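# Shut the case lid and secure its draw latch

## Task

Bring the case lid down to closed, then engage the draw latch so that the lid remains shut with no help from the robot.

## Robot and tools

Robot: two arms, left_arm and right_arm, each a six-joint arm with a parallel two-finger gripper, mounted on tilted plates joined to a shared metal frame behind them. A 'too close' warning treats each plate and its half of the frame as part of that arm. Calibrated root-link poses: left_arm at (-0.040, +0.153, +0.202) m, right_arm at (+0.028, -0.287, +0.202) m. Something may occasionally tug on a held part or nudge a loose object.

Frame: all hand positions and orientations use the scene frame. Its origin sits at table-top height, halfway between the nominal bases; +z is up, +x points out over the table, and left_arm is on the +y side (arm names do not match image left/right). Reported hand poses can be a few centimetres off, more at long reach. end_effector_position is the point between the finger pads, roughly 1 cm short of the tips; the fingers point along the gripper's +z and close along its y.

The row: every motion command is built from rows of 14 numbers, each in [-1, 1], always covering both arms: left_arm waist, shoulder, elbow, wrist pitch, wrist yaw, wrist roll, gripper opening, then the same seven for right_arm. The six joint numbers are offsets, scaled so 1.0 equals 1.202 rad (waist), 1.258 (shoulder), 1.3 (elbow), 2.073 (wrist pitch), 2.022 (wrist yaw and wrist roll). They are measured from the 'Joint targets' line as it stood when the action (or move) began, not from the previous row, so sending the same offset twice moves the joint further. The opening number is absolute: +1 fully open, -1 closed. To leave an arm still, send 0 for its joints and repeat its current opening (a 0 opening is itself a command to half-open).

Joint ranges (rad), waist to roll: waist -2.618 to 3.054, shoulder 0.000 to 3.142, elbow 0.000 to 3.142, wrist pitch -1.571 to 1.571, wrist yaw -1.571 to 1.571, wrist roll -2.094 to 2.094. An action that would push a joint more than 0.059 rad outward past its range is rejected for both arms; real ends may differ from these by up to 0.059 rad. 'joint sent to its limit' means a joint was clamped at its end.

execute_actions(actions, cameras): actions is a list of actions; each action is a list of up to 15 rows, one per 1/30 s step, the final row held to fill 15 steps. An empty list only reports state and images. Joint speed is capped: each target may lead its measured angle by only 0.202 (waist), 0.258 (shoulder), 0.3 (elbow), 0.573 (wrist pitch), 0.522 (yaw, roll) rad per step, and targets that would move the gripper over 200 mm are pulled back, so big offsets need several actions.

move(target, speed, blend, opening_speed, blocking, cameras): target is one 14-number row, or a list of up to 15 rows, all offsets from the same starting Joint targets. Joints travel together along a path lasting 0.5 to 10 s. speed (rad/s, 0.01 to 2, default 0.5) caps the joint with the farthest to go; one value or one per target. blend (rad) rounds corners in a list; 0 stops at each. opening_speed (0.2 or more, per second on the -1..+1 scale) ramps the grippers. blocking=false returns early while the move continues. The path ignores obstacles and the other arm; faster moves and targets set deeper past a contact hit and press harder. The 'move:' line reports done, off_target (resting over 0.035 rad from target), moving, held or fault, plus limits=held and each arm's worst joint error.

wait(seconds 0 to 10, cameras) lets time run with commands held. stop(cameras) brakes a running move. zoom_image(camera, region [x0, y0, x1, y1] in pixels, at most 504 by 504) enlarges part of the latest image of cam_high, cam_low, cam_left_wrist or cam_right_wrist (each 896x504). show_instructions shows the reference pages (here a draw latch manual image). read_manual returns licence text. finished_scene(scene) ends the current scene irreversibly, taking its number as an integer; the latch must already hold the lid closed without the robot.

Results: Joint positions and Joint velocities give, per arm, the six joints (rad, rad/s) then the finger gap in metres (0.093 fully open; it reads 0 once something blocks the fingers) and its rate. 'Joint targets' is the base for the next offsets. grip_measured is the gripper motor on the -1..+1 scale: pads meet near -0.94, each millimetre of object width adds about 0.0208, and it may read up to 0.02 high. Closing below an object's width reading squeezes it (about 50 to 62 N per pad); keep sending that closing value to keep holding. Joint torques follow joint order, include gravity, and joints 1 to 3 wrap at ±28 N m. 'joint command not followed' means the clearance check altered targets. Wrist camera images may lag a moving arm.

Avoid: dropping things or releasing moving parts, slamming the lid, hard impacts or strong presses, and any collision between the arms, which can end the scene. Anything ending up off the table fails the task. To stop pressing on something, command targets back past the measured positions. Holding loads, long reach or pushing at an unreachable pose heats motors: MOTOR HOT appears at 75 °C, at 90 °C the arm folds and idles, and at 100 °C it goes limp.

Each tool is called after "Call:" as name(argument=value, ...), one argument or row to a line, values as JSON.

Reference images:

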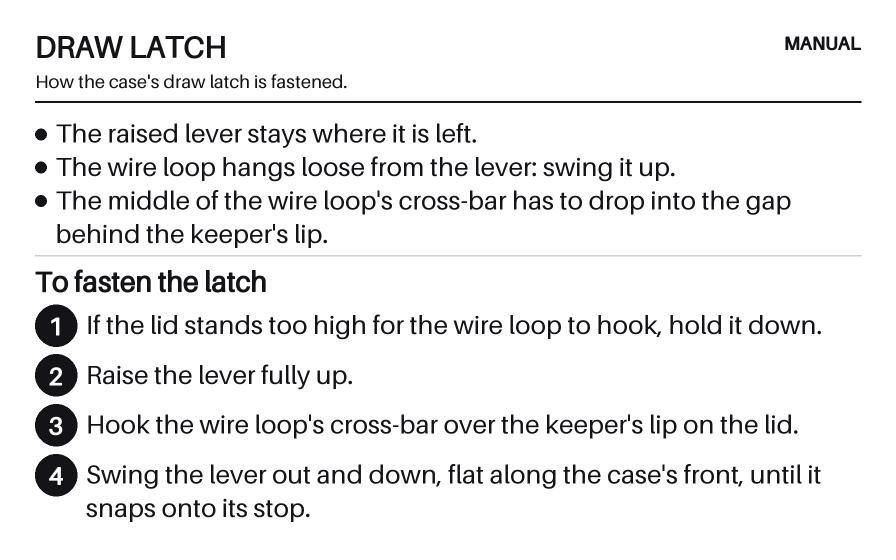

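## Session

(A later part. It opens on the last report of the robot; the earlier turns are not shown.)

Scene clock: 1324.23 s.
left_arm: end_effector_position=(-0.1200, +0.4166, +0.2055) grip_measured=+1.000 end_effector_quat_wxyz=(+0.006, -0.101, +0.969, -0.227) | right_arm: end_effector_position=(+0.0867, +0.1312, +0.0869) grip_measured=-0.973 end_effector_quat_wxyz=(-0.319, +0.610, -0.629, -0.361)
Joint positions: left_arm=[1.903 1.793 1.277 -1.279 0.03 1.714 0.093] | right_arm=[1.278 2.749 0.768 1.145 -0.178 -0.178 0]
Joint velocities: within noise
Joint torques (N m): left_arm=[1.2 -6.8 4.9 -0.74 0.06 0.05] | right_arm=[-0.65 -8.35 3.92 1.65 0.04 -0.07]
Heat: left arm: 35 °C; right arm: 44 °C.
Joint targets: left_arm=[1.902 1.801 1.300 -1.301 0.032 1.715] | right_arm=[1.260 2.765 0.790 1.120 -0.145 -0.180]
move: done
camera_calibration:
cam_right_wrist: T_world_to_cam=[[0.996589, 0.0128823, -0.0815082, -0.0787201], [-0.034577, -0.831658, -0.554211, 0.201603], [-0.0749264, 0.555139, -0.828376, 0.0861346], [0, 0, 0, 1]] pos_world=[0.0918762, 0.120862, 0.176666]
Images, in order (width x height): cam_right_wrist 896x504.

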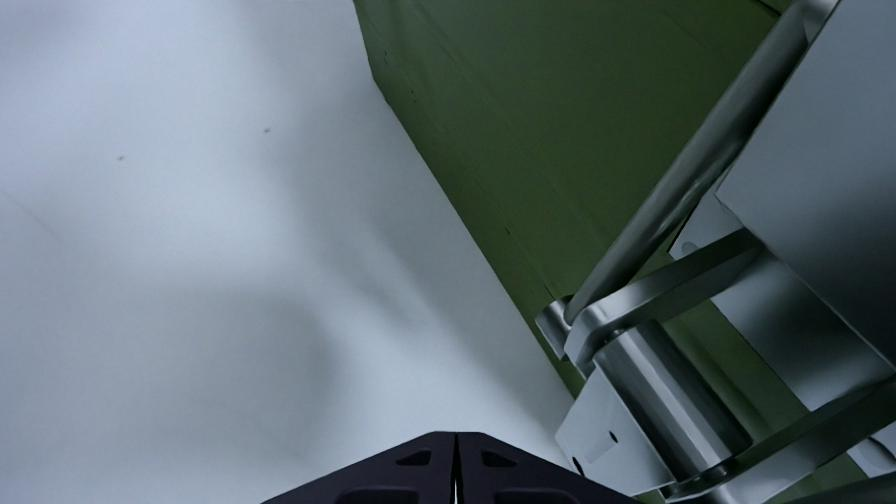

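Call:
move(
  target=[0,0,0,0,0,0,1,-0.0291,-0.0159,0.0115,-0.0241,-0.0074,0,-1],
  speed=0.15,
  cameras=["cam_right_wrist"],
)

Call:
zoom_image(
  camera="cam_right_wrist",
  region=[400, 204, 820, 504],
)

Scene clock: 1333.87 s.
left_arm: end_effector_position=(-0.1200, +0.4166, +0.2055) grip_measured=+1.000 end_effector_quat_wxyz=(+0.006, -0.101, +0.969, -0.227) | right_arm: end_effector_position=(+0.0889, +0.1316, +0.0834) grip_measured=-0.973 end_effector_quat_wxyz=(-0.303, +0.612, -0.631, -0.368)
Joint positions: left_arm=[1.903 1.793 1.277 -1.279 0.03 1.714 0.093] | right_arm=[1.253 2.749 0.786 1.104 -0.22 -0.184 0]
Joint velocities: within noise
Joint torques (N m): left_arm=[1.17 -6.82 4.93 -0.75 0.05 0.06] | right_arm=[-1.55 -10.13 3.56 1.57 0.35 0.01]
Heat: left arm: 35 °C; right arm: 45 °C.
Joint targets: left_arm=[1.902 1.801 1.300 -1.301 0.032 1.715] | right_arm=[1.225 2.745 0.805 1.070 -0.160 -0.180]
move: off_target (right_arm); right_arm: the wrist yaw is farthest, 0.060 rad from its target
camera_calibration:
cam_right_wrist: T_world_to_cam=[[0.993346, 0.0274304, -0.11185, -0.0803446], [-0.0378424, -0.839544, -0.541973, 0.200381], [-0.108769, 0.542599, -0.83292, 0.0882342], [0, 0, 0, 1]] pos_world=[0.0969902, 0.122557, 0.173107]
Images, in order (width x height): cam_right_wrist 896x504.

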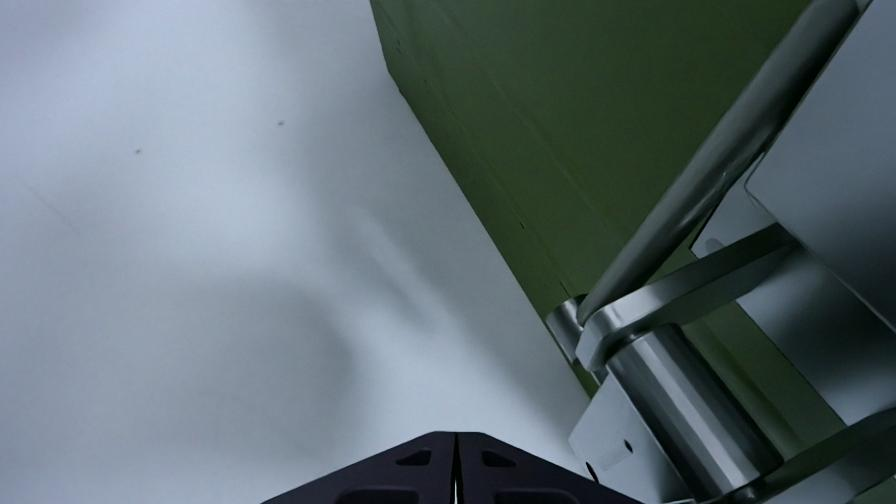

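Scaled by 1.200 from the camera's 896x504 image, which has a finer 1280x720 frame.

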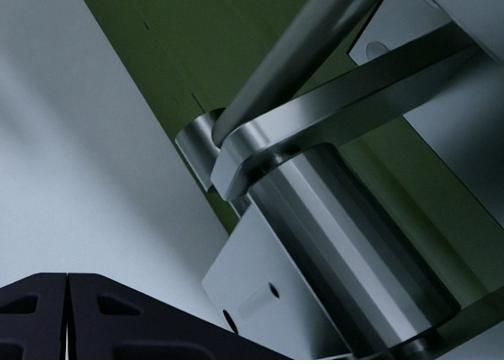

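Call:
move(
  target=[0,0,0,0,0,0,1,0.1165,-0.1033,-0.1385,0.0048,0.0346,0,-1],
  speed=0.3,
  cameras=["cam_right_wrist"],
)

Call:
zoom_image(
  camera="cam_right_wrist",
  region=[400, 204, 896, 504],
)

Scene clock: 1342.70 s.
left_arm: end_effector_position=(-0.1200, +0.4166, +0.2055) grip_measured=+1.000 end_effector_quat_wxyz=(+0.006, -0.101, +0.969, -0.227) | right_arm: end_effector_position=(+0.0616, +0.0957, +0.0898) grip_measured=-0.973 end_effector_quat_wxyz=(-0.297, +0.645, -0.628, -0.319)
Joint positions: left_arm=[1.903 1.793 1.277 -1.279 0.03 1.714 0.093] | right_arm=[1.36 2.647 0.631 1.087 -0.104 -0.184 0]
Joint velocities: within noise
Joint torques (N m): left_arm=[1.18 -6.79 4.93 -0.74 0.05 0.05] | right_arm=[0.94 -11.64 1.32 1.7 -0.05 -0.04]
Heat: left arm: 35 °C; right arm: 46 °C.
Joint targets: left_arm=[1.902 1.801 1.300 -1.301 0.032 1.715] | right_arm=[1.364 2.615 0.625 1.079 -0.090 -0.180]
move: done
camera_calibration:
cam_right_wrist: T_world_to_cam=[[0.998503, 0.041489, -0.0356392, -0.059941], [0.0200273, -0.883694, -0.467637, 0.166633], [-0.050896, 0.466223, -0.883202, 0.118364], [0, 0, 0, 1]] pos_world=[0.0625383, 0.0945551, 0.180327]
Images, in order (width x height): cam_right_wrist 896x504.

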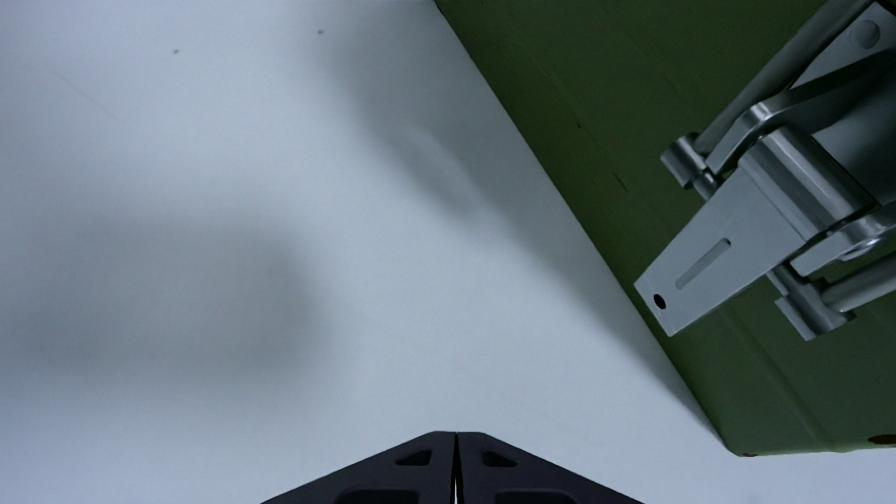

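Scaled by 1.016 from the camera's 896x504 image, which has a finer 1280x720 frame.

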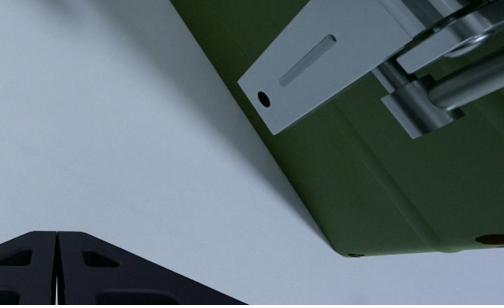

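Call:
move(
  target=[
    [0,0,0,0,0,0,1,-0.3028,-0.2107,-0.0962,0.1066,-0.2028,0.0396,-1],
    [0,0,0,0,0,0,1,-0.5732,0.089,-0.1862,0.2344,-0.4347,0.089,-1],
  ],
  speed=0.8,
  blend=0.1,
  cameras=["cam_right_wrist","cam_high"],
)

Call:
zoom_image(
  camera="cam_right_wrist",
  region=[380, 60, 700, 400],
)

Scene clock: 1356.97 s.
left_arm: end_effector_position=(-0.1200, +0.4166, +0.2055) grip_measured=+1.000 end_effector_quat_wxyz=(+0.006, -0.101, +0.969, -0.227) | right_arm: end_effector_position=(+0.1255, +0.0068, +0.1502) grip_measured=-0.973 end_effector_quat_wxyz=(+0.208, -0.418, +0.637, +0.613)
Joint positions: left_arm=[1.903 1.793 1.277 -1.279 0.03 1.714 0.093] | right_arm=[0.683 2.718 0.386 1.547 -0.955 -0.01 0]
Joint velocities: within noise
Joint torques (N m): left_arm=[1.22 -6.82 4.94 -0.74 0.04 0.05] | right_arm=[0.59 -6.27 -1.2 1.77 -0.61 -0.02]
Heat: left arm: 35 °C; right arm: 47 °C.
Joint targets: left_arm=[1.902 1.801 1.300 -1.301 0.032 1.715] | right_arm=[0.676 2.727 0.383 1.565 -0.969 0.000]
move: done
camera_calibration:
cam_right_wrist: T_world_to_cam=[[0.778602, 0.112665, -0.617322, -0.00346509], [-0.418568, -0.63969, -0.644669, 0.194971], [-0.467526, 0.760331, -0.450905, 0.20173], [0, 0, 0, 1]] pos_world=[0.17862, -0.0282698, 0.214514]
Images, in order (width x height): cam_high 896x504, cam_right_wrist 896x504.

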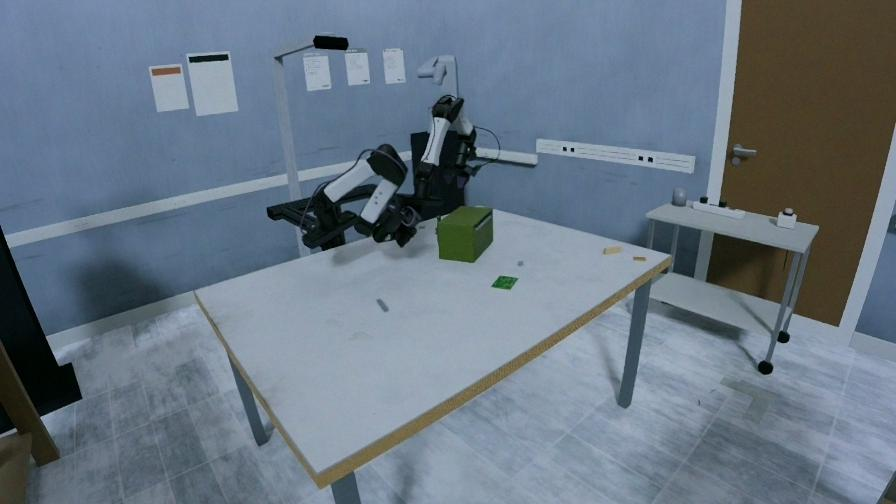

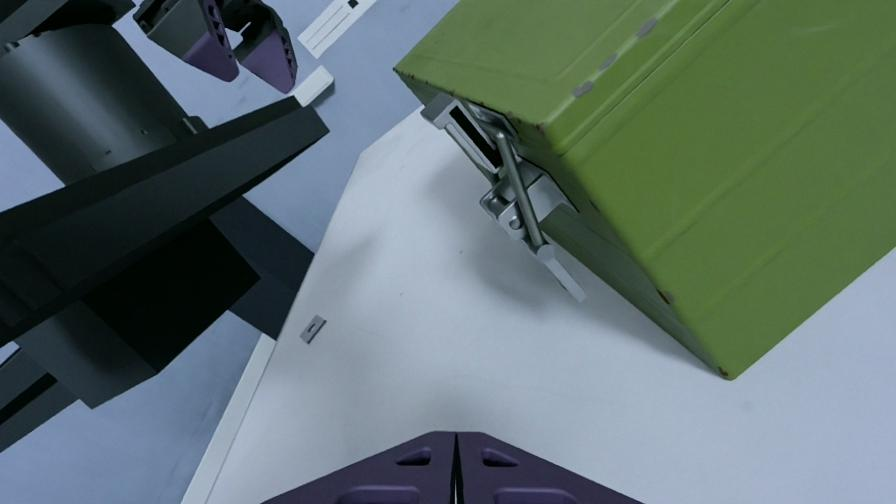

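Scaled by 1.482 from the camera's 896x504 image, which has a finer 1280x720 frame.

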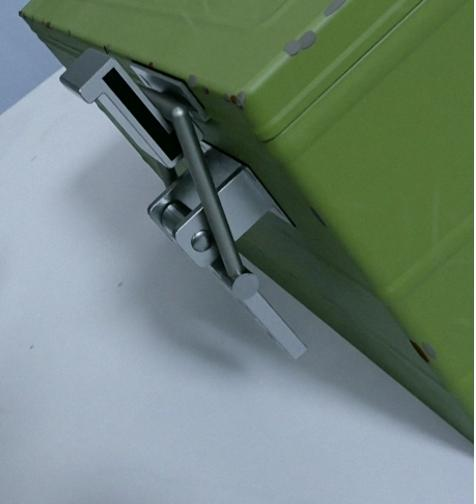

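Call:
wait(
  seconds=0,
)

Scene clock: 1381.97 s.
left_arm: end_effector_position=(-0.1200, +0.4166, +0.2055) grip_measured=+1.000 end_effector_quat_wxyz=(+0.006, -0.101, +0.969, -0.227) | right_arm: end_effector_position=(+0.1254, +0.0068, +0.1504) grip_measured=-0.973 end_effector_quat_wxyz=(+0.208, -0.418, +0.637, +0.613)
Joint positions: left_arm=[1.903 1.793 1.277 -1.279 0.03 1.714 0.093] | right_arm=[0.683 2.718 0.386 1.548 -0.956 -0.009 0]
Joint velocities: within noise
Joint torques (N m): left_arm=[1.18 -6.83 4.9 -0.74 0.05 0.06] | right_arm=[0.85 -6.26 -0.9 1.77 -0.6 0.05]
Heat: left arm: 35 °C; right arm: 44 °C.
Joint targets: left_arm=[1.902 1.801 1.300 -1.301 0.032 1.715] | right_arm=[0.676 2.727 0.383 1.565 -0.969 0.000]
Tool commands: left_gripper/opening=+1.0 right_gripper/opening=-1.0
camera_calibration:
cam_left_wrist: T_world_to_cam=[[0.209193, -0.867815, 0.450706, 0.293891], [-0.902442, 0.00618201, 0.430768, -0.15934], [-0.376613, -0.49685, -0.781859, 0.407141], [0, 0, 0, 1]] pos_world=[-0.0519403, 0.458316, 0.254507]
cam_right_wrist: T_world_to_cam=[[0.778228, 0.11372, -0.617599, -0.00319089], [-0.41851, -0.639316, -0.645077, 0.195143], [-0.468199, 0.760489, -0.449941, 0.201718], [0, 0, 0, 1]] pos_world=[0.178597, -0.028283, 0.214673]

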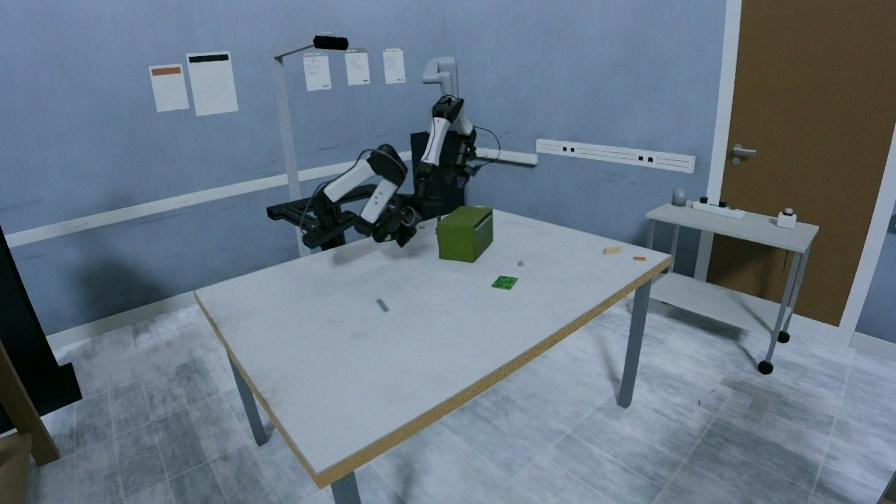

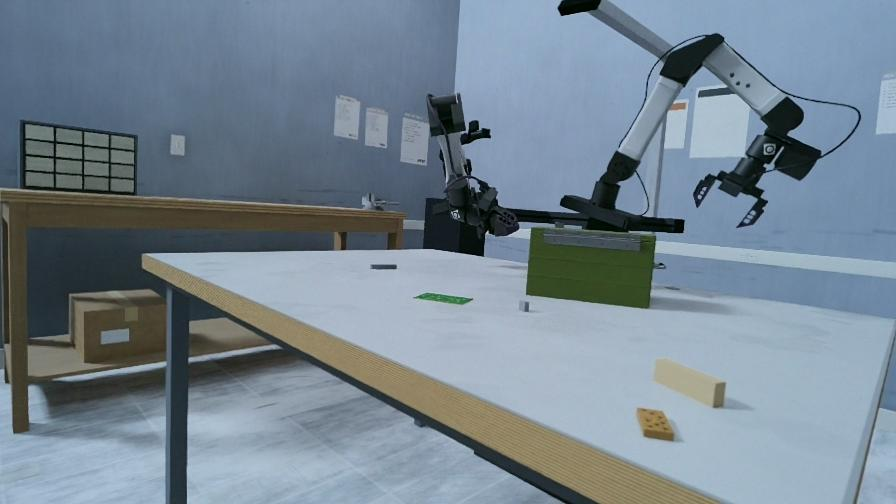

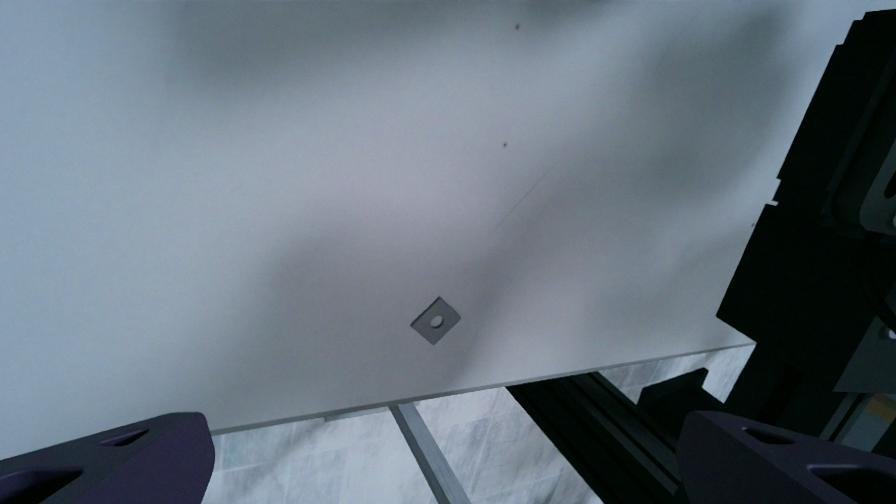

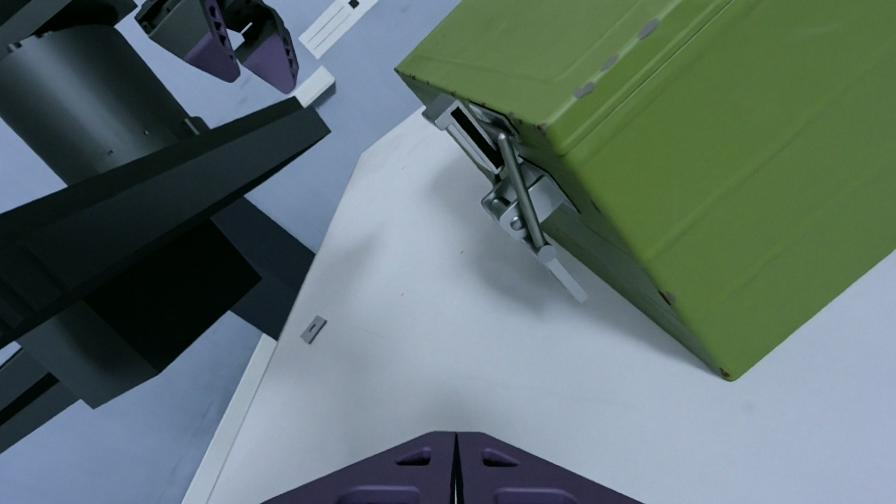

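Call:
zoom_image(
  camera="cam_right_wrist",
  region=[380, 60, 660, 340],
)

Scaled by 1.800 from the camera's 896x504 image, which has a finer 1280x720 frame.

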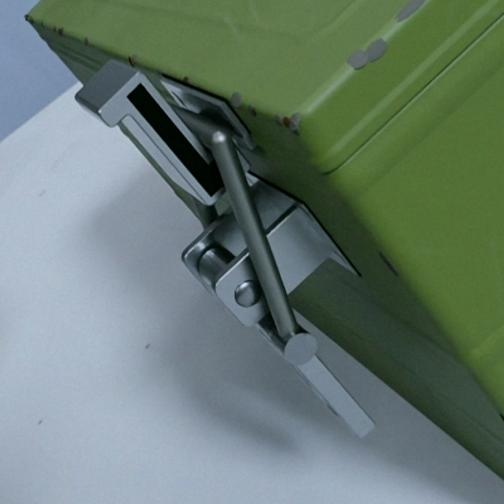

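Call:
finished_scene(
  scene=1,
)

The scene is finished: the task was done.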